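# Unlock panel socket blocker with matching key, place in square

## Task

Find the socket on the upright panel that a port blocker locks. Take the key whose colour matches that blocker and use it to remove the blocker. Set the blocker down on the table inside the marked square, and leave that key resting on the table as well. Do not move the other keys, and let nothing fall off the table. Finally open both hands and withdraw both arms well away from the panel, the blocker and the keys, with neither arm in contact with the table top.

## Robot and tools

Robot: two arms, left_arm (on the +y side) and right_arm. Each ends in a five-finger hand; left_arm's is a left hand, the mirror of the right. Calibrated bases in the scene frame: left_arm at (-0.039, +0.262, 0) m, right_arm at (+0.014, -0.267, 0) m, each turned very slightly about z. A two-camera stand is fixed behind the arms. Loose objects may sometimes get a brief nudge.

Frames: the scene frame has its origin at table-top height, halfway between the nominal bases, +z up, +x out over the table. Fixed cameras and the table use it. Each arm reports its hand pose (end_effector_position in m, end_effector_quat_wxyz) in its own base frame; these readings may be off by a few cm. Offsets in a call are along the current Hand target's own axes. The hand point sits 0.05 m in front of the palm and 0.15 m from the wrist face. Its +z runs along the straight fingers, +y out of the palm, and +x across the palm away from the thumb on the right hand (toward the thumb on the left). Straight fingers extend 0.06 to 0.07 m past the point along +z and lie 0.06 m behind it along -y. A wrist bracket on the little-finger side can strike things.

A row is 28 numbers, each in [-1, 1], always for both arms. Order: left_arm dx, dy, dz, rx, ry, rz; then left hand thumb_turn, thumb_bend, index, middle, ring, little, force_limit, speed; then the same 14 for right_arm. dx to rz are an offset, not a pose: they move the hand point from its Hand target as it stood when the action or move began. Scale: 1.0 equals 0.6 m for dx/dy/dz or 180 degrees; rx, ry, rz form one rotation vector. All six zero holds the Hand target. Repeating an offset in a new call moves further. The commanded orientation is clipped to within 40 degrees of the measured one each step. The six hand numbers are absolute targets: -1 open (thumb beside palm, straight; fingers straight), +1 closed (thumb in front of palm, fully bent; fingers curled). force_limit runs from about 0 N at -1 to 10 N at +1 (15 N for the two thumb motors). speed rises from nearly 0 at -1 to full at +0.48 and above; full travel takes 0.49 s. No value means unchanged: to leave a hand alone, resend its last executed eight numbers (or, before any, its hand_measured plus hand_force_limit and hand_speed).

execute_actions(actions, cameras): actions is a list of actions; each action is up to 15 rows, one per 1/30 s step, with the last row held to fill 15 steps (0.5 s). Every row of an action counts from the same start pose. Images come back only for an empty list or when cameras names them (["all"], [] or names).

move(target, speed, blend, blocking, cameras): target is one 28-number row or a list of up to 15; every row's offsets count from the same starting Hand targets. speed is the path's top speed in m/s, 0.002 to 4.3 (default 0.25), with turning capped at twice that in rad/s; one number or one per target. blend (m) rounds corners between listed targets; 0 stops at each. Moves last 0.5 to 10 s, ignore obstacles, and the hand may lag or overshoot, especially with a nearly straight arm. Hand numbers of later targets are applied only once everything is at rest there. blocking=false returns after about 0.5 s while motion continues. The result adds a move: line with the ending (done, off_target, moving, held, fault) and limits (paced = pose clipped, held = steps withheld). Done means at rest within 10 mm and 2 degrees; neither done nor off_target tells you about contact.

wait(seconds 0 to 10) lets time pass; stop brakes a running move; zoom_image(camera, region [x0,y0,x1,y1], at most 504 px per side) enlarges part of a latest image; show_instructions shows the reference pages; finished_scene(scene 1) ends everything irreversibly. Cameras: cam_head_left, cam_head_right, cam_high, cam_left_wrist, cam_right_wrist, all 504x504.

Results give, per arm, the hand pose, Hand target (next offsets start here), hand_measured, hand_stopped_by (moving, target, force, stalled, fault), hand_load_n (fingertip load, positive when pushed open; a lost grip shows as near 0), hand_force_limit, hand_speed, joint positions, velocities (may read within noise), torques (include own weight, noisy, items 3 and 4 wrap at ±28 N m), and motor temperatures. Joint ranges (rad): waist -2.880 to 2.880, shoulder 0 to 3.142, elbow 0 to 3.019, wrist pitch -1.693 to 1.571, wrist yaw -1.571 to 1.571, wrist roll -2.094 to 2.094.

Behaviour: the hand often rests 1 to 3 cm (up to 5 cm) short, usually low; a following command re-requests the target, and you can add the gap as an offset. Small moves may not begin. An arm blocked by something keeps pressing; to release, command back past the hand point. Avoid paths near an arm's own base; go around it.

Gripping: with the thumb turned in front, the hand holds objects about 0.035 to 0.065 m thick, or a handle down to about 0.025 m. A finger motor moves only when its target changes (by 0.002 or more), stops at force_limit or target, then locks. To tighten, raise force_limit and send a more closed target; to loosen, send a more open one. For a soft grip close at speed -0.94 or below.

Avoid: dropping or releasing moving parts, anything leaving the table, hard impacts on fixed or heavy items, the two arms touching or one hand gripping the other, excessive finger loads, arm stops, and overheating (MOTOR HOT near 85 °C; at 100 °C an OVER-TEMPERATURE FAULT drops the arm for 30 to 60 s). The result must stay correct after finishing.

Each tool is called after "Request:" as name(argument=value, ...), one argument or row to a line, values as JSON.

Reference images:

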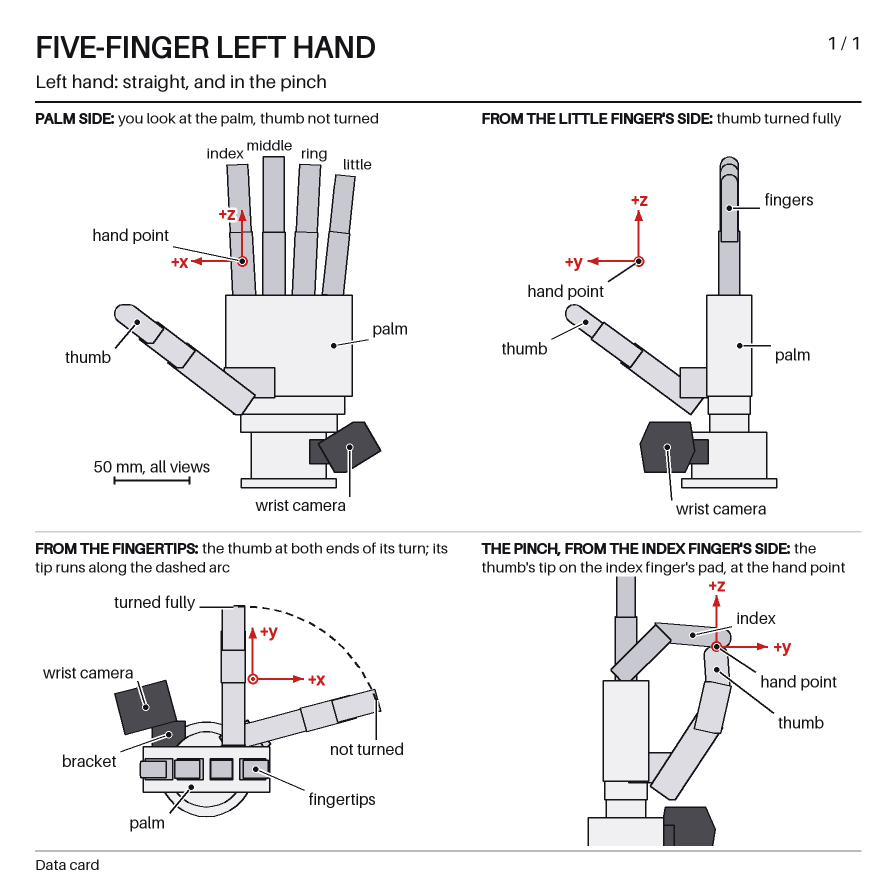

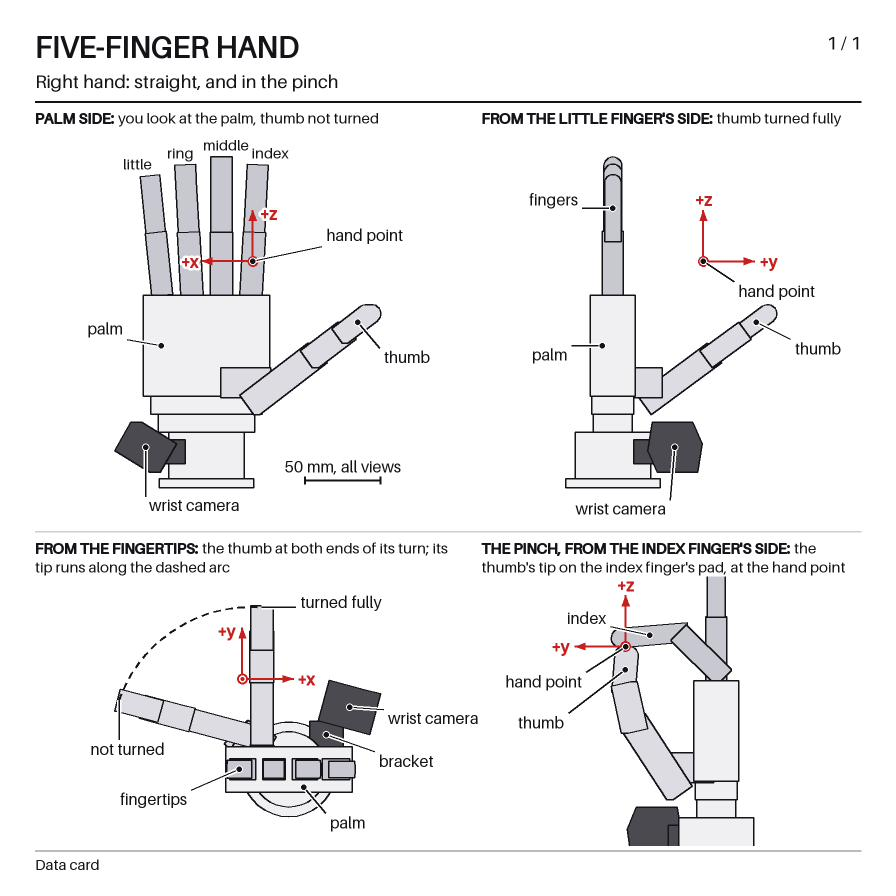

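## Session

Request:
execute_actions(
  actions=[],
)

Scene clock: 0.00 s.
left_arm: end_effector_position=(+0.2861, +0.2341, +0.2123) hand_measured=(-1.000, -1.000, -1.000, -1.000, -1.000, -1.000) hand_load_n=(+0.0, +0.0, +0.0, +0.0, +0.0, +0.0) hand_stopped_by=(target, target, target, target, target, target) hand_force_limit=0.00 hand_speed=-0.80 end_effector_quat_wxyz=(-0.230, +0.792, -0.409, -0.390) | right_arm: end_effector_position=(+0.1902, +0.1684, +0.2245) hand_measured=(-1.000, -1.000, -1.000, -1.000, -1.000, -1.000) hand_load_n=(+0.0, +0.0, +0.0, +0.0, +0.0, +0.0) hand_stopped_by=(target, target, target, target, target, target) hand_force_limit=0.00 hand_speed=-0.80 end_effector_quat_wxyz=(+0.003, +0.864, -0.502, +0.039)
Joint positions: left_arm=[0.352 1.553 1.329 -1.626 -0.91 -0.404] | right_arm=[0.635 1.127 1.113 -1.531 0.074 0.116]
Joint velocities: within noise
Joint torques (N m): no reading
Motor temperatures (°C): left_arm=[29 30 26 25 26 21] | right_arm=[27 23 24 26 27 23]
Heat: left arm: hottest shoulder 30 °C; right arm: hottest waist 27 °C.
Hand target: left_arm +0.2910, +0.2358, +0.2144; -0.232, +0.794, -0.407, -0.388 | right_arm +0.1961, +0.1727, +0.2341; -0.011, +0.863, -0.502, +0.045

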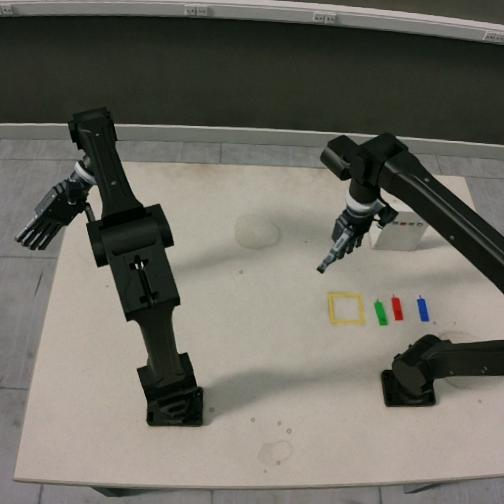

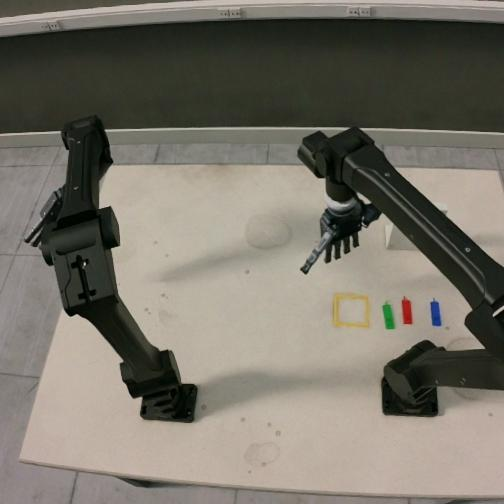

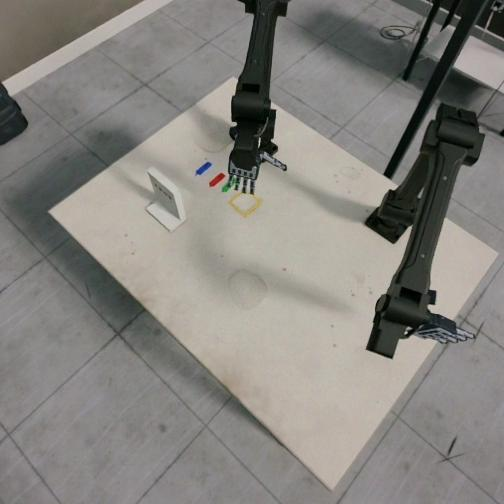

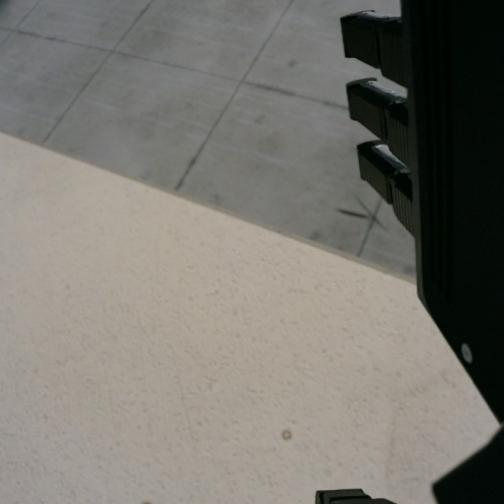

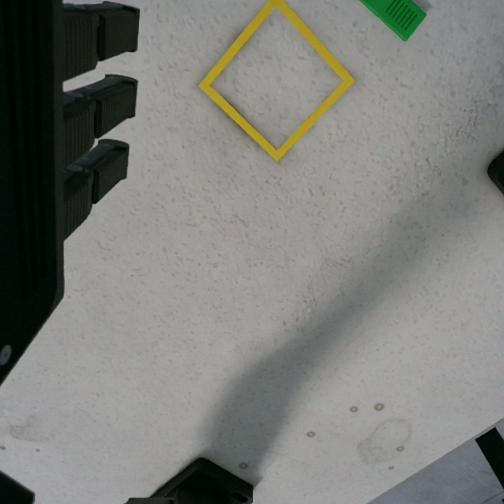

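Request:
zoom_image(
  camera="cam_head_left",
  region=[300, 170, 460, 330],
)

Request:
zoom_image(
  camera="cam_high",
  region=[130, 140, 280, 240],
)

Request:
zoom_image(
  camera="cam_head_right",
  region=[300, 180, 480, 340],
)

Scaled by 3.150 from the camera's 504x504 image, which has a finer 720x720 frame.

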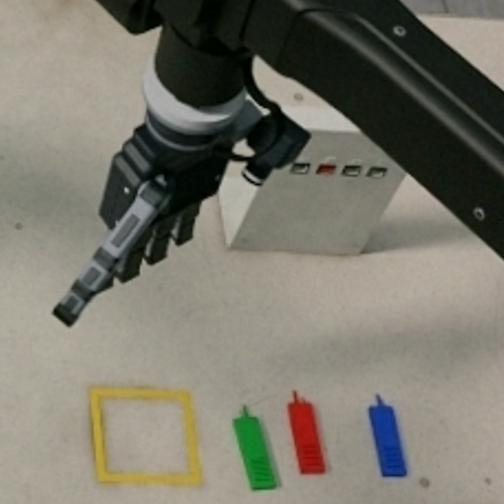

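Scaled by 3.360 from the camera's 504x504 image, which has a finer 720x720 frame.

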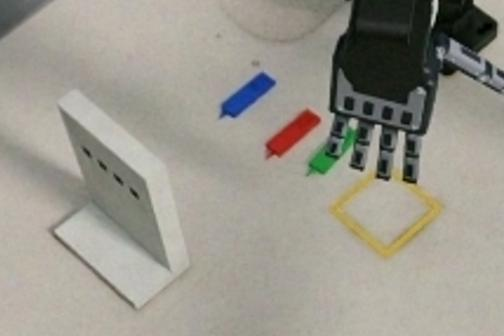

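Scaled by 2.800 from the camera's 504x504 image, which has a finer 720x720 frame.

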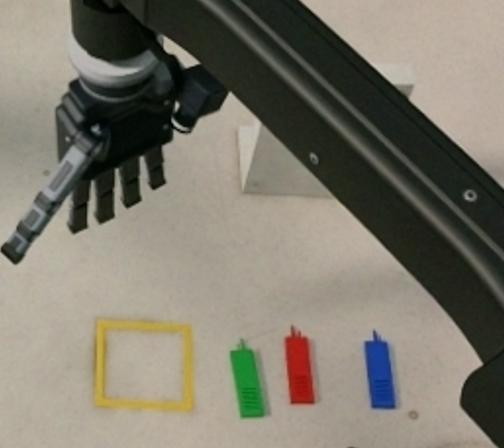

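Request:
move(
  target=[0,0,0,0,0,0,-1,-1,-1,-1,-1,-1,0,-0.8,0.2435,0.0885,-0.0328,-0.0346,0.0084,0.664,-1,-1,-1,-1,-1,-1,0,-0.8],
  cameras=["all"],
)

Scene clock: 40.37 s.
left_arm: end_effector_position=(+0.2861, +0.2341, +0.2123) hand_measured=(-1.000, -1.000, -1.000, -1.000, -1.000, -1.000) hand_load_n=(+0.0, +0.0, +0.0, +0.0, +0.0, +0.0) hand_stopped_by=(target, target, target, target, target, target) hand_force_limit=0.00 hand_speed=-0.80 end_effector_quat_wxyz=(-0.230, +0.792, -0.409, -0.390) | right_arm: end_effector_position=(+0.2225, +0.0225, +0.2575) hand_measured=(-1.000, -1.000, -1.000, -1.000, -1.000, -1.000) hand_load_n=(+0.0, -0.5, +0.0, +0.0, +0.0, +0.0) hand_stopped_by=(target, target, target, target, target, target) hand_force_limit=0.00 hand_speed=-0.80 end_effector_quat_wxyz=(+0.043, -0.019, +0.999, -0.001)
Joint positions: left_arm=[0.352 1.553 1.329 -1.626 -0.91 -0.404] | right_arm=[-0.213 0.783 0.984 -1.688 -0.018 1.32]
Joint torques (N m): left_arm=[-1.08 -13.45 7.73 -0.23 -0.66 -0.05] | right_arm=[-0.85 -2.78 9.65 0.44 0.01 0.08]
Heat: left arm: hottest shoulder 31 °C; right arm: hottest waist 27 °C.
Hand target: left_arm +0.2910, +0.2358, +0.2144; -0.232, +0.794, -0.407, -0.388 | right_arm +0.2201, +0.0202, +0.2601; +0.000, +0.000, +1.000, +0.000
Off the commanded pose: left_arm 0.006 m, 1 deg | right_arm 0.004 m, 5 deg.
joint sent to its limit (right arm) — joint 4 (wrist pitch), lower limit. The joint targets are off in orientation, not in position.
move: off_target (right_arm)

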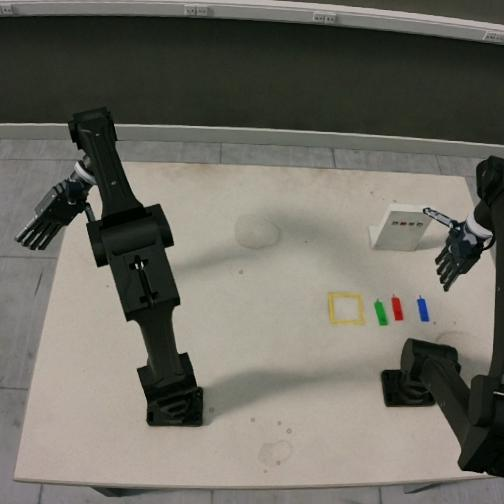

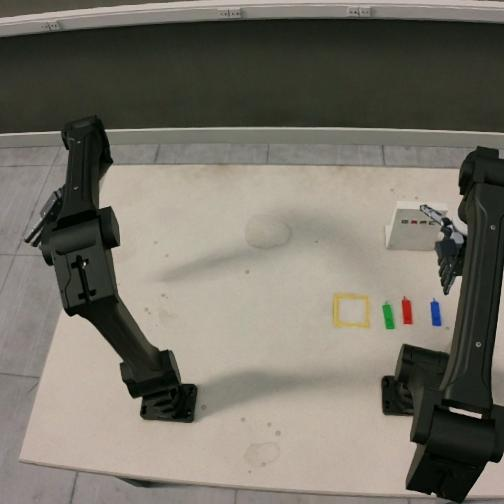

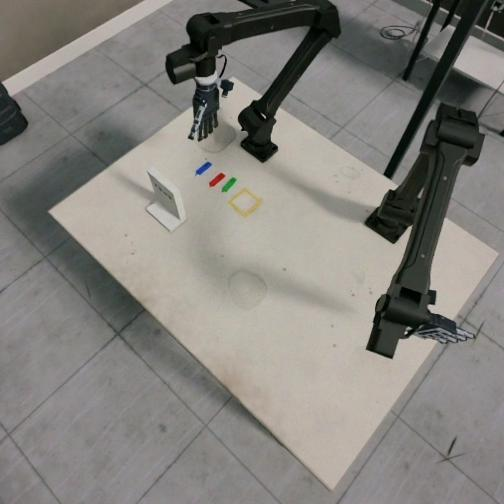

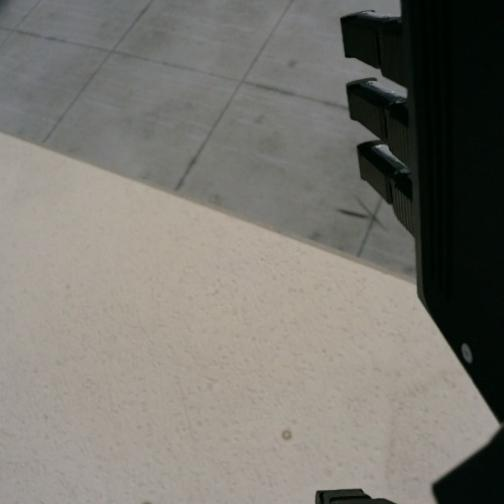

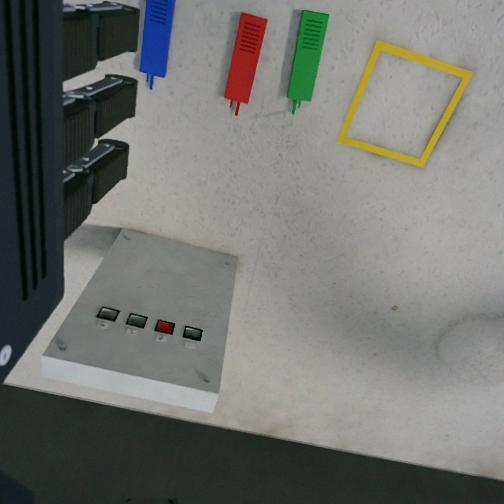

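Request:
zoom_image(
  camera="cam_right_wrist",
  region=[20, 210, 260, 420],
)

Request:
zoom_image(
  camera="cam_right_wrist",
  region=[130, 0, 350, 130],
)

Request:
zoom_image(
  camera="cam_head_left",
  region=[320, 180, 480, 340],
)

Scaled by 2.100 from the camera's 504x504 image, which has a finer 720x720 frame.

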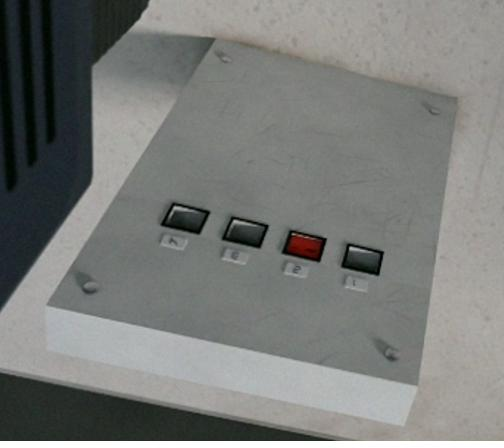

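Scaled by 2.291 from the camera's 504x504 image, which has a finer 720x720 frame.

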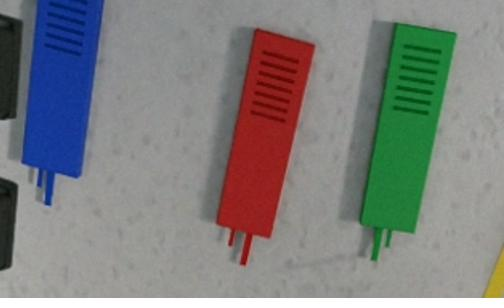

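Scaled by 3.150 from the camera's 504x504 image, which has a finer 720x720 frame.

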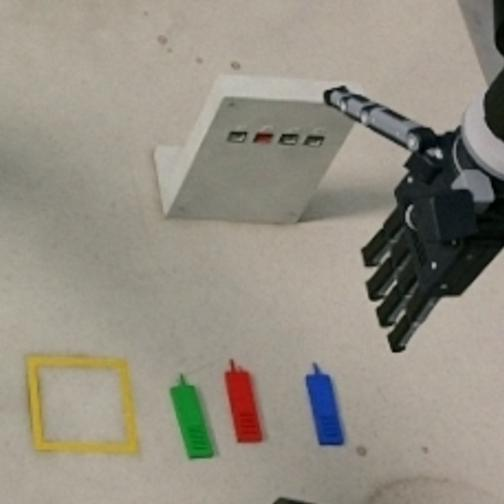

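Request:
zoom_image(
  camera="cam_right_wrist",
  region=[90, 295, 210, 355],
)

Request:
zoom_image(
  camera="cam_right_wrist",
  region=[210, 0, 340, 130],
)

Scaled by 4.200 from the camera's 504x504 image, which has a finer 720x720 frame.

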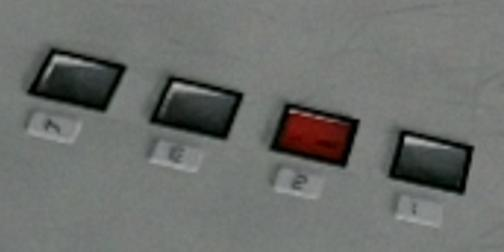

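Scaled by 3.877 from the camera's 504x504 image, which has a finer 720x720 frame.

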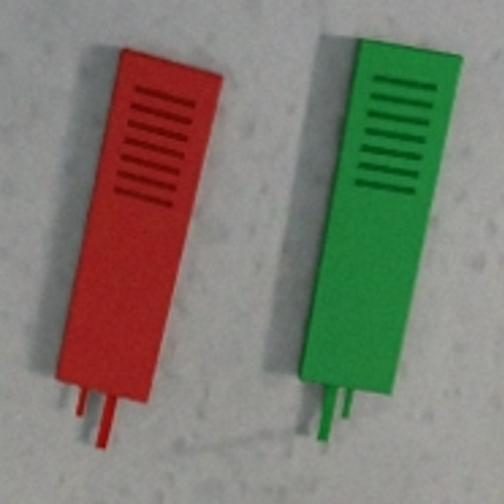

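Request:
move(
  target=[0,0,0,0,0,0,-1,-1,-1,-1,-1,-1,0,-0.8,-0.05,-0.0333,0.1833,0,-0.25,0,1,-0.8,0.3,0.3,1,1,0,-0.2],
  cameras=["cam_right_wrist","cam_head_left","cam_high"],
)

Scene clock: 175.50 s.
left_arm: end_effector_position=(+0.2861, +0.2341, +0.2123) hand_measured=(-1.000, -1.000, -1.000, -1.000, -1.000, -1.000) hand_load_n=(+0.0, +0.0, +0.0, +0.0, +0.0, +0.0) hand_stopped_by=(target, target, target, target, target, target) hand_force_limit=0.00 hand_speed=-0.80 end_effector_quat_wxyz=(-0.230, +0.792, -0.409, -0.390) | right_arm: end_effector_position=(+0.2485, +0.0044, +0.1475) hand_measured=(+1.000, -0.800, +0.300, +0.300, +1.000, +1.000) hand_load_n=(-0.5, +0.0, +0.0, +0.0, +0.0, +0.0) hand_stopped_by=(target, target, target, target, target, target) hand_force_limit=0.00 hand_speed=-0.20 end_effector_quat_wxyz=(+0.374, +0.001, +0.927, +0.008)
Joint positions: left_arm=[0.352 1.553 1.329 -1.626 -0.91 -0.404] | right_arm=[-0.563 0.303 0.34 -0.93 -0.393 1.15]
Joint torques (N m): left_arm=[-1.03 -13.27 7.71 -0.2 -0.65 -0.05] | right_arm=[-1.44 1.2 10.65 2.4 -0.31 -0.22]
Motor temperatures (°C): left_arm=[28 32 33 24 26 21] | right_arm=[26 23 30 25 26 22]
Heat: left arm: hottest elbow 33 °C; right arm: hottest elbow 30 °C.
Hand target: left_arm +0.2910, +0.2358, +0.2144; -0.232, +0.794, -0.407, -0.388 | right_arm +0.2502, +0.0001, +0.1502; +0.383, +0.000, +0.924, +0.000
Off the commanded pose: left_arm 0.006 m, 1 deg | right_arm 0.005 m, 1 deg.
move: done
Images, in order (width x height): cam_head_left 504x504, cam_high 504x504, cam_right_wrist 504x504.

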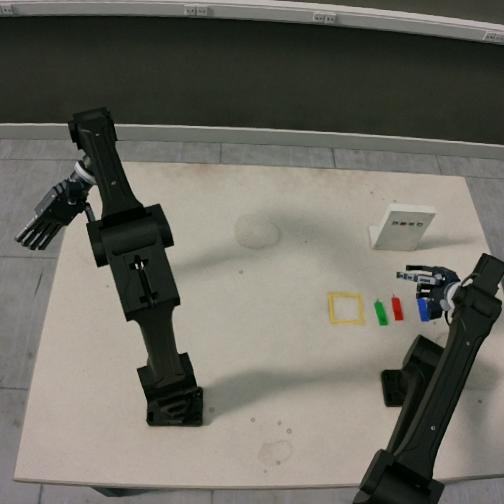

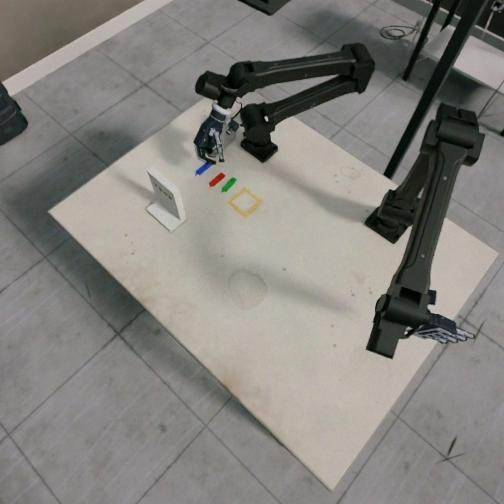

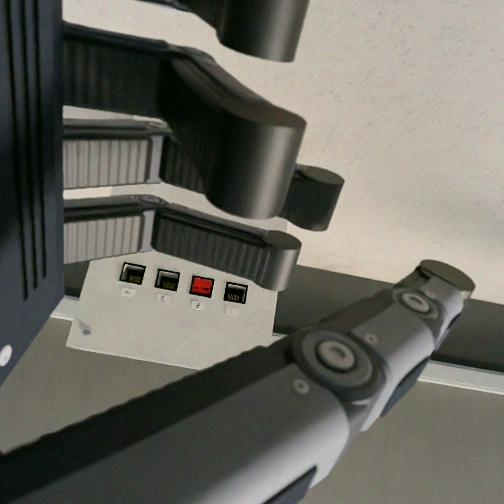

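Request:
zoom_image(
  camera="cam_right_wrist",
  region=[110, 255, 260, 315],
)

Request:
zoom_image(
  camera="cam_right_wrist",
  region=[180, 265, 225, 305],
)

Scaled by 3.360 from the camera's 504x504 image, which has a finer 720x720 frame.

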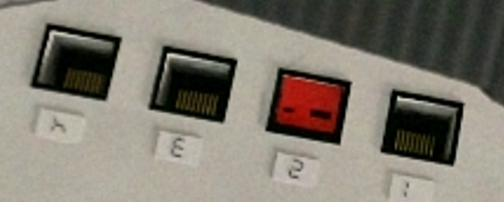

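Scaled by 11.200 from the camera's 504x504 image, which has a finer 720x720 frame.

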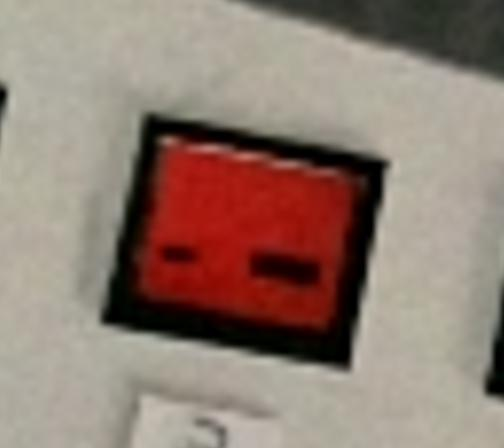

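Request:
move(
  target=[0,0,0,0,0,0,-1,-1,-1,-1,-1,-1,0,-0.8,0.1419,-0.0335,-0.0235,0.2368,0.2368,-0.0982,1,-0.8,0.3,0.3,1,1,0,-0.2],
  cameras=["cam_right_wrist","cam_head_left","cam_high"],
)

Scene clock: 231.80 s.
left_arm: end_effector_position=(+0.2861, +0.2341, +0.2123) hand_measured=(-1.000, -1.000, -1.000, -1.000, -1.000, -1.000) hand_load_n=(+0.0, +0.0, +0.0, +0.0, +0.0, +0.0) hand_stopped_by=(target, target, target, target, target, target) hand_force_limit=0.00 hand_speed=-0.80 end_effector_quat_wxyz=(-0.230, +0.792, -0.409, -0.390) | right_arm: end_effector_position=(+0.1654, -0.0286, +0.0843) hand_measured=(+1.000, -0.800, +0.300, +0.300, +1.000, +1.000) hand_load_n=(+0.0, +0.0, +0.0, +0.0, +0.0, +0.0) hand_stopped_by=(target, target, target, target, target, target) hand_force_limit=0.00 hand_speed=-0.20 end_effector_quat_wxyz=(-0.020, -0.016, +0.927, -0.373)
Joint positions: left_arm=[0.352 1.553 1.329 -1.626 -0.91 -0.404] | right_arm=[0.415 0.849 0.518 -1.637 0.674 2.093]
Joint torques (N m): left_arm=[-0.97 -13.39 7.76 -0.21 -0.66 -0.05] | right_arm=[0.97 -0.26 12.48 -0.69 0.67 0.05]
Heat: left arm: hottest elbow 33 °C; right arm: hottest elbow 32 °C.
Hand target: left_arm +0.2910, +0.2358, +0.2144; -0.232, +0.794, -0.407, -0.388 | right_arm +0.1799, -0.0200, +0.0998; +0.000, +0.000, +0.924, -0.383
Off the commanded pose: left_arm 0.006 m, 1 deg | right_arm 0.023 m, 3 deg.
joint sent to its limit (right arm) — joint 6 (wrist roll), upper limit. The joint targets still meet the commanded pose.
move: off_target (right_arm)
Images, in order (width x height): cam_head_left 504x504, cam_high 504x504, cam_right_wrist 504x504.

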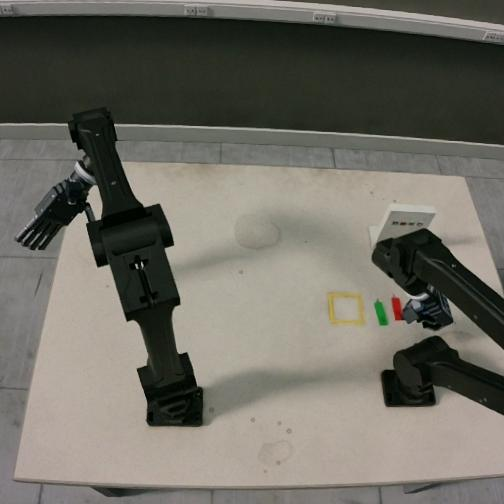

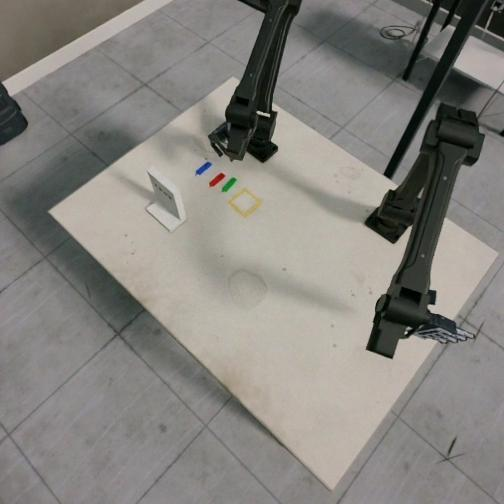

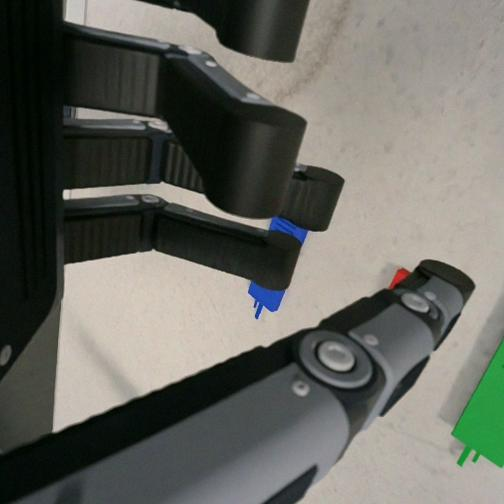

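Request:
move(
  target=[0,0,0,0,0,0,-1,-1,-1,-1,-1,-1,0,-0.8,-0.0243,0.0388,0.0185,0,0,0,1,-0.8,0.3,0.3,1,1,0,-0.2],
  cameras=["cam_right_wrist"],
)

Scene clock: 240.93 s.
left_arm: end_effector_position=(+0.2861, +0.2341, +0.2123) hand_measured=(-1.000, -1.000, -1.000, -1.000, -1.000, -1.000) hand_load_n=(+0.0, +0.0, +0.0, +0.0, +0.0, +0.0) hand_stopped_by=(target, target, target, target, target, target) hand_force_limit=0.00 hand_speed=-0.80 end_effector_quat_wxyz=(-0.230, +0.792, -0.409, -0.390) | right_arm: end_effector_position=(+0.1825, -0.0200, +0.0686) hand_measured=(+1.000, -0.800, +0.300, +0.300, +1.000, +1.000) hand_load_n=(+0.0, +0.0, +0.0, +0.0, +0.0, +0.0) hand_stopped_by=(target, target, target, target, target, target) hand_force_limit=0.00 hand_speed=-0.20 end_effector_quat_wxyz=(-0.018, -0.016, +0.928, -0.372)
Joint positions: left_arm=[0.352 1.553 1.329 -1.626 -0.91 -0.404] | right_arm=[0.419 0.939 0.518 -1.543 0.671 2.094]
Joint torques (N m): left_arm=[-1.03 -13.22 7.73 -0.21 -0.65 -0.05] | right_arm=[0.62 -2.37 10.33 0.05 0.54 0.04]
Heat: left arm: hottest elbow 33 °C; right arm: hottest elbow 32 °C.
Hand target: left_arm +0.2910, +0.2358, +0.2144; -0.232, +0.794, -0.407, -0.388 | right_arm +0.1945, -0.0114, +0.0755; +0.000, +0.000, +0.924, -0.383
Off the commanded pose: left_arm 0.006 m, 1 deg | right_arm 0.016 m, 3 deg.
joint sent to its limit (right arm) — joint 6 (wrist roll), upper limit. The joint targets are off in orientation, not in position.
move: off_target (right_arm)
Images, in order (width x height): cam_right_wrist 504x504.

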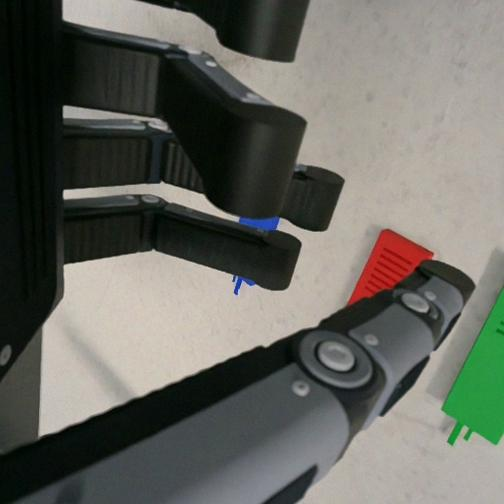

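Request:
move(
  target=[0,0,0,0,0,0,-1,-1,-1,-1,-1,-1,0,-0.8,-0.0375,0.0171,0.0383,0,-0.0354,-0.0354,1,-1,0.3,0.3,1,1,0,-0.2],
  cameras=["cam_right_wrist"],
)

Scene clock: 287.27 s.
left_arm: end_effector_position=(+0.2861, +0.2341, +0.2123) hand_measured=(-1.000, -1.000, -1.000, -1.000, -1.000, -1.000) hand_load_n=(+0.0, +0.0, +0.0, +0.0, +0.0, +0.0) hand_stopped_by=(target, target, target, target, target, target) hand_force_limit=0.00 hand_speed=-0.80 end_effector_quat_wxyz=(-0.230, +0.792, -0.409, -0.390) | right_arm: end_effector_position=(+0.2167, -0.0173, +0.0532) hand_measured=(+1.000, -1.000, +0.300, +0.300, +1.000, +1.000) hand_load_n=(+0.0, +0.0, +0.5, +0.0, +0.0, +0.0) hand_stopped_by=(target, target, target, target, target, target) hand_force_limit=0.00 hand_speed=-0.20 end_effector_quat_wxyz=(+0.034, -0.075, +0.921, -0.381)
Joint positions: left_arm=[0.352 1.553 1.329 -1.626 -0.91 -0.404] | right_arm=[0.398 0.962 0.486 -1.318 0.759 1.896]
Joint torques (N m): left_arm=[-0.97 -13.33 7.73 -0.23 -0.66 -0.04] | right_arm=[-1.2 -1.61 7.94 0.55 0.7 -0.15]
Heat: left arm: hottest elbow 34 °C; right arm: hottest elbow 31 °C.
Hand target: left_arm +0.2910, +0.2358, +0.2144; -0.232, +0.794, -0.407, -0.388 | right_arm +0.2169, -0.0203, +0.0520; +0.030, -0.073, +0.921, -0.382
Off the commanded pose: left_arm 0.006 m, 1 deg | right_arm 0.003 m, 1 deg.
move: done
Images, in order (width x height): cam_right_wrist 504x504.

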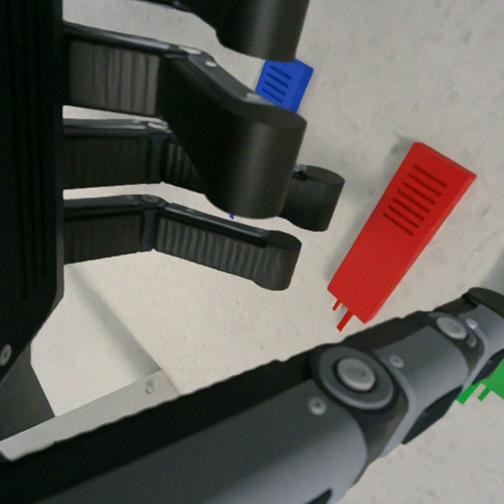

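Request:
zoom_image(
  camera="cam_right_wrist",
  region=[270, 120, 504, 354],
)

Scaled by 2.154 from the camera's 504x504 image, which has a finer 720x720 frame.

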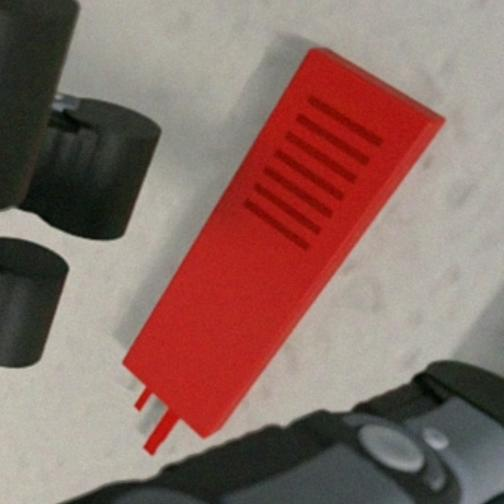

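Request:
zoom_image(
  camera="cam_right_wrist",
  region=[320, 260, 400, 340],
)

Request:
zoom_image(
  camera="cam_right_wrist",
  region=[400, 130, 490, 220],
)

Scaled by 6.300 from the camera's 504x504 image, which has a finer 720x720 frame.

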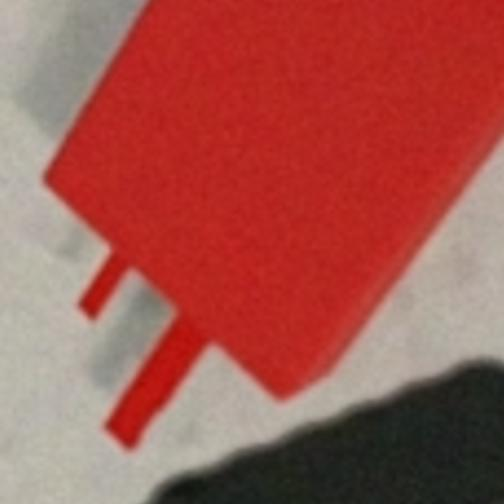

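Scaled by 5.600 from the camera's 504x504 image, which has a finer 720x720 frame.

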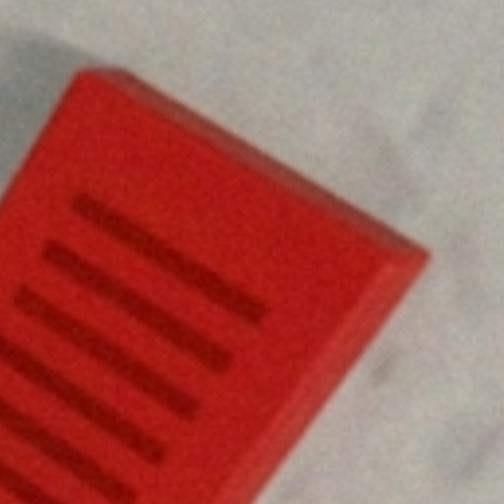

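Request:
move(
  target=[0,0,0,0,0,0,-1,-1,-1,-1,-1,-1,0,-0.8,0.0157,0.0192,0.0328,0.022,0.0354,-0.0354,1,-1,0.3,0.3,1,1,0,-0.2],
  cameras=["cam_right_wrist"],
  speed=0.08,
)

Scene clock: 337.10 s.
left_arm: end_effector_position=(+0.2861, +0.2341, +0.2123) hand_measured=(-1.000, -1.000, -1.000, -1.000, -1.000, -1.000) hand_load_n=(+0.0, +0.0, +0.0, +0.0, +0.0, +0.0) hand_stopped_by=(target, target, target, target, target, target) hand_force_limit=0.00 hand_speed=-0.80 end_effector_quat_wxyz=(-0.230, +0.792, -0.409, -0.390) | right_arm: end_effector_position=(+0.2037, -0.0275, +0.0264) hand_measured=(+1.000, -1.000, +0.300, +0.300, +1.000, +1.000) hand_load_n=(+0.0, +0.0, +0.0, +0.0, +0.0, +0.0) hand_stopped_by=(target, target, target, target, target, target) hand_force_limit=0.00 hand_speed=-0.20 end_effector_quat_wxyz=(-0.041, -0.108, +0.902, -0.416)
Joint positions: left_arm=[0.352 1.553 1.329 -1.626 -0.91 -0.404] | right_arm=[0.398 1.142 0.486 -1.32 0.784 1.899]
Joint torques (N m): left_arm=[-1.03 -13.33 7.73 -0.24 -0.66 -0.05] | right_arm=[0.15 -2.55 8.29 -0.7 0.81 0.05]
Heat: left arm: hottest elbow 34 °C; right arm: hottest elbow 31 °C.
Hand target: left_arm +0.2910, +0.2358, +0.2144; -0.232, +0.794, -0.407, -0.388 | right_arm +0.2085, -0.0275, +0.0300; -0.040, -0.101, +0.902, -0.418
Off the commanded pose: left_arm 0.006 m, 1 deg | right_arm 0.006 m, 1 deg.
move: done
Images, in order (width x height): cam_right_wrist 504x504.

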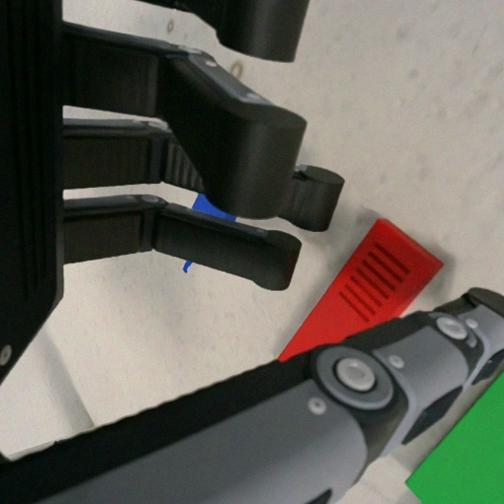

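Request:
move(
  target=[0,0,0,0,0,0,-1,-1,-1,-1,-1,-1,0,-0.8,-0.0105,0.0063,0.0065,0,0,0,1,-0.76,0.3,0.3,1,1,0,-0.2],
  cameras=["cam_right_wrist"],
  speed=0.05,
)

Scene clock: 356.20 s.
left_arm: end_effector_position=(+0.2861, +0.2341, +0.2123) hand_measured=(-1.000, -1.000, -1.000, -1.000, -1.000, -1.000) hand_load_n=(+0.0, +0.0, +0.0, +0.0, +0.0, +0.0) hand_stopped_by=(target, target, target, target, target, target) hand_force_limit=0.00 hand_speed=-0.80 end_effector_quat_wxyz=(-0.230, +0.792, -0.409, -0.390) | right_arm: end_effector_position=(+0.2053, -0.0274, +0.0211) hand_measured=(+1.000, -0.760, +0.300, +0.300, +1.000, +1.000) hand_load_n=(+0.0, +0.0, +0.0, +0.0, +0.0, +0.0) hand_stopped_by=(target, target, target, target, target, target) hand_force_limit=0.00 hand_speed=-0.20 end_effector_quat_wxyz=(-0.045, -0.111, +0.900, -0.419)
Joint positions: left_arm=[0.352 1.553 1.329 -1.626 -0.91 -0.404] | right_arm=[0.398 1.171 0.486 -1.302 0.787 1.899]
Joint torques (N m): left_arm=[-0.97 -13.27 7.73 -0.24 -0.66 -0.05] | right_arm=[-1.14 -2.96 8.23 0.29 0.79 -0.08]
Heat: left arm: hottest elbow 34 °C; right arm: hottest elbow 31 °C.
Hand target: left_arm +0.2910, +0.2358, +0.2144; -0.232, +0.794, -0.407, -0.388 | right_arm +0.2138, -0.0271, +0.0236; -0.040, -0.102, +0.902, -0.418
Off the commanded pose: left_arm 0.006 m, 1 deg | right_arm 0.009 m, 1 deg.
move: done
Images, in order (width x height): cam_right_wrist 504x504.

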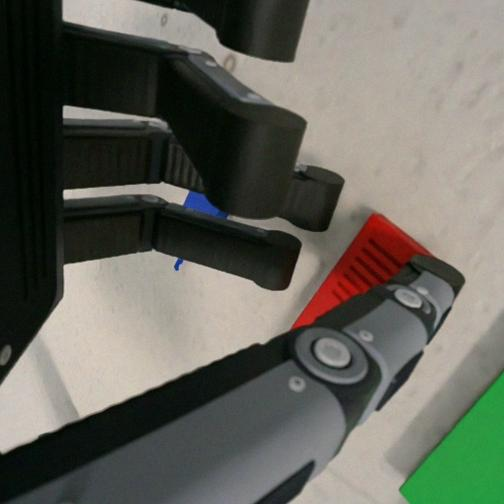

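Request:
move(
  target=[0,0,0,0,0,0,-1,-1,-1,-1,-1,-1,0,-0.8,-0.002,0.0097,0.0078,0,0,0,0.8,-0.76,0.3,0.3,1,1,0,-0.2],
  cameras=["cam_right_wrist"],
  speed=0.05,
)

Scene clock: 365.60 s.
left_arm: end_effector_position=(+0.2861, +0.2341, +0.2123) hand_measured=(-1.000, -1.000, -1.000, -1.000, -1.000, -1.000) hand_load_n=(+0.0, +0.0, +0.0, +0.0, +0.0, +0.0) hand_stopped_by=(target, target, target, target, target, target) hand_force_limit=0.00 hand_speed=-0.80 end_effector_quat_wxyz=(-0.230, +0.792, -0.409, -0.390) | right_arm: end_effector_position=(+0.2089, -0.0262, +0.0176) hand_measured=(+0.800, -0.760, +0.300, +0.300, +1.000, +1.000) hand_load_n=(-3.0, +0.0, +0.0, +0.0, +0.0, +0.0) hand_stopped_by=(target, target, target, target, target, target) hand_force_limit=0.00 hand_speed=-0.20 end_effector_quat_wxyz=(-0.041, -0.109, +0.901, -0.418)
Joint positions: left_arm=[0.352 1.553 1.329 -1.626 -0.91 -0.404] | right_arm=[0.398 1.186 0.486 -1.279 0.789 1.899]
Joint torques (N m): left_arm=[-1.03 -13.33 7.72 -0.21 -0.65 -0.05] | right_arm=[-0.03 -1.96 7.46 0.62 0.68 -0.09]
Heat: left arm: hottest elbow 34 °C; right arm: hottest elbow 31 °C.
Hand target: left_arm +0.2910, +0.2358, +0.2144; -0.232, +0.794, -0.407, -0.388 | right_arm +0.2138, -0.0269, +0.0161; -0.040, -0.102, +0.902, -0.418
Off the commanded pose: left_arm 0.006 m, 1 deg | right_arm 0.005 m, 1 deg.
move: done
Images, in order (width x height): cam_right_wrist 504x504.

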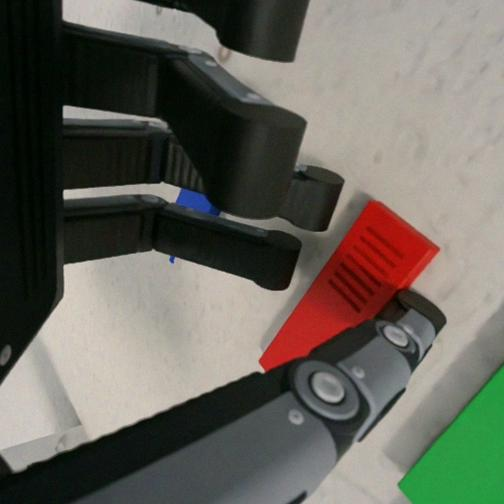

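Request:
zoom_image(
  camera="cam_right_wrist",
  region=[250, 180, 470, 400],
)

Scaled by 2.291 from the camera's 504x504 image, which has a finer 720x720 frame.

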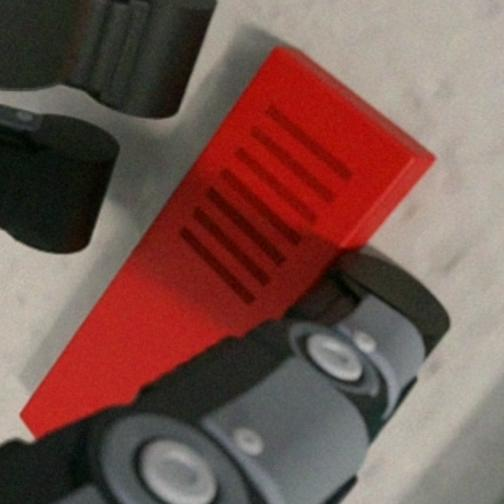

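Request:
wait(
  seconds=0.1,
  cameras=["cam_head_left","cam_head_right","cam_high"],
)

Request:
zoom_image(
  camera="cam_head_left",
  region=[340, 260, 440, 360],
)

Request:
zoom_image(
  camera="cam_high",
  region=[170, 120, 280, 230],
)

Scene clock: 385.60 s.
left_arm: end_effector_position=(+0.2861, +0.2341, +0.2123) hand_measured=(-1.000, -1.000, -1.000, -1.000, -1.000, -1.000) hand_load_n=(+0.0, +0.5, +0.0, +0.0, +0.0, +0.0) hand_stopped_by=(target, target, target, target, target, target) hand_force_limit=0.00 hand_speed=-0.80 end_effector_quat_wxyz=(-0.230, +0.792, -0.409, -0.390) | right_arm: end_effector_position=(+0.2090, -0.0261, +0.0176) hand_measured=(+0.800, -0.760, +0.300, +0.300, +1.000, +1.000) hand_load_n=(-3.0, +0.0, +0.5, +0.0, +0.0, +0.0) hand_stopped_by=(target, target, target, target, target, target) hand_force_limit=0.00 hand_speed=-0.20 end_effector_quat_wxyz=(-0.041, -0.109, +0.901, -0.418)
Joint positions: left_arm=[0.352 1.553 1.329 -1.626 -0.91 -0.404] | right_arm=[0.398 1.186 0.486 -1.279 0.789 1.899]
Joint torques (N m): left_arm=[-1.08 -13.39 7.71 -0.28 -0.66 -0.04] | right_arm=[-0.91 -3.08 7.12 0.76 0.71 -0.05]
Heat: left arm: hottest elbow 34 °C; right arm: hottest elbow 31 °C.
Hand target: left_arm +0.2910, +0.2358, +0.2144; -0.232, +0.794, -0.407, -0.388 | right_arm +0.2139, -0.0269, +0.0161; -0.040, -0.102, +0.902, -0.418
Off the commanded pose: left_arm 0.006 m, 1 deg | right_arm 0.005 m, 1 deg.
wait: 0.10 s; at rest from the start
Images, in order (width x height): cam_head_left 504x504, cam_head_right 504x504, cam_high 504x504.

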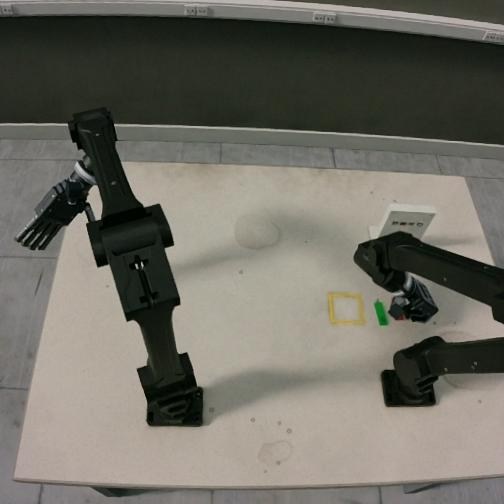

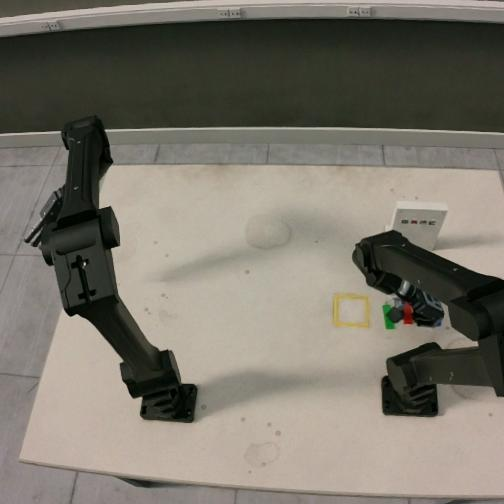

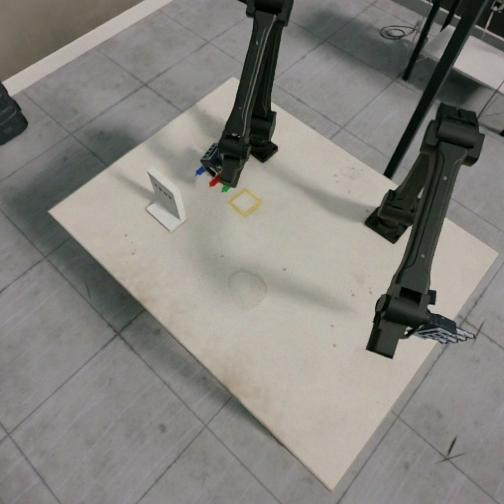

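Scaled by 5.040 from the camera's 504x504 image, which has a finer 720x720 frame.

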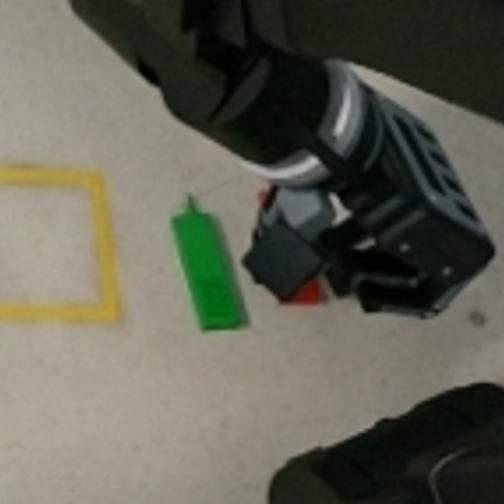

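Scaled by 4.582 from the camera's 504x504 image, which has a finer 720x720 frame.

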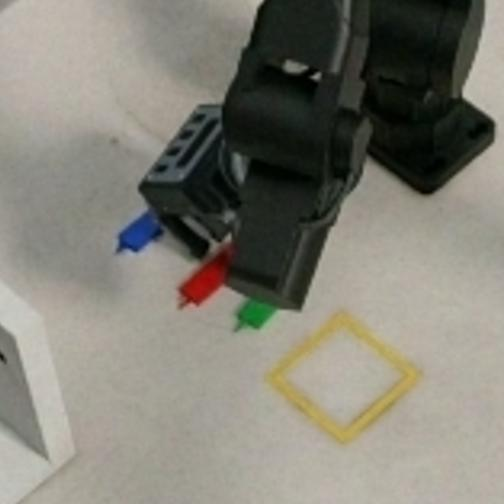

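Request:
move(
  target=[0,0,0,0,0,0,-1,-1,-1,-1,-1,-1,0,-0.8,0.0014,-0.0062,-0.0054,0,0,0,0.8,-0.76,0.3,0.3,1,1,0,-0.2],
  cameras=["cam_right_wrist"],
  speed=0.05,
)

Scene clock: 390.23 s.
left_arm: end_effector_position=(+0.2861, +0.2341, +0.2123) hand_measured=(-1.000, -1.000, -1.000, -1.000, -1.000, -1.000) hand_load_n=(+0.0, +0.0, +0.0, +0.0, +0.0, +0.0) hand_stopped_by=(target, target, target, target, target, target) hand_force_limit=0.00 hand_speed=-0.80 end_effector_quat_wxyz=(-0.230, +0.792, -0.409, -0.390) | right_arm: end_effector_position=(+0.2083, -0.0264, +0.0178) hand_measured=(+0.800, -0.760, +0.300, +0.300, +1.000, +1.000) hand_load_n=(-2.5, +0.0, +0.0, +0.0, +0.0, +0.0) hand_stopped_by=(target, target, target, target, target, target) hand_force_limit=0.00 hand_speed=-0.20 end_effector_quat_wxyz=(-0.042, -0.110, +0.901, -0.419)
Joint positions: left_arm=[0.352 1.553 1.329 -1.626 -0.91 -0.404] | right_arm=[0.398 1.186 0.486 -1.282 0.789 1.899]
Joint torques (N m): left_arm=[-1.08 -13.33 7.73 -0.24 -0.65 -0.04] | right_arm=[-0.62 -3.37 7.9 0.02 0.71 -0.09]
Heat: left arm: hottest elbow 34 °C; right arm: hottest elbow 30 °C.
Hand target: left_arm +0.2910, +0.2358, +0.2144; -0.232, +0.794, -0.407, -0.388 | right_arm +0.2139, -0.0269, +0.0210; -0.040, -0.102, +0.902, -0.418
Off the commanded pose: left_arm 0.006 m, 1 deg | right_arm 0.006 m, 1 deg.
move: done
Images, in order (width x height): cam_right_wrist 504x504.

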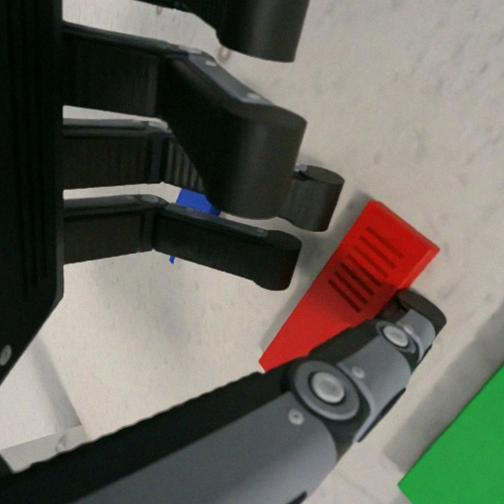

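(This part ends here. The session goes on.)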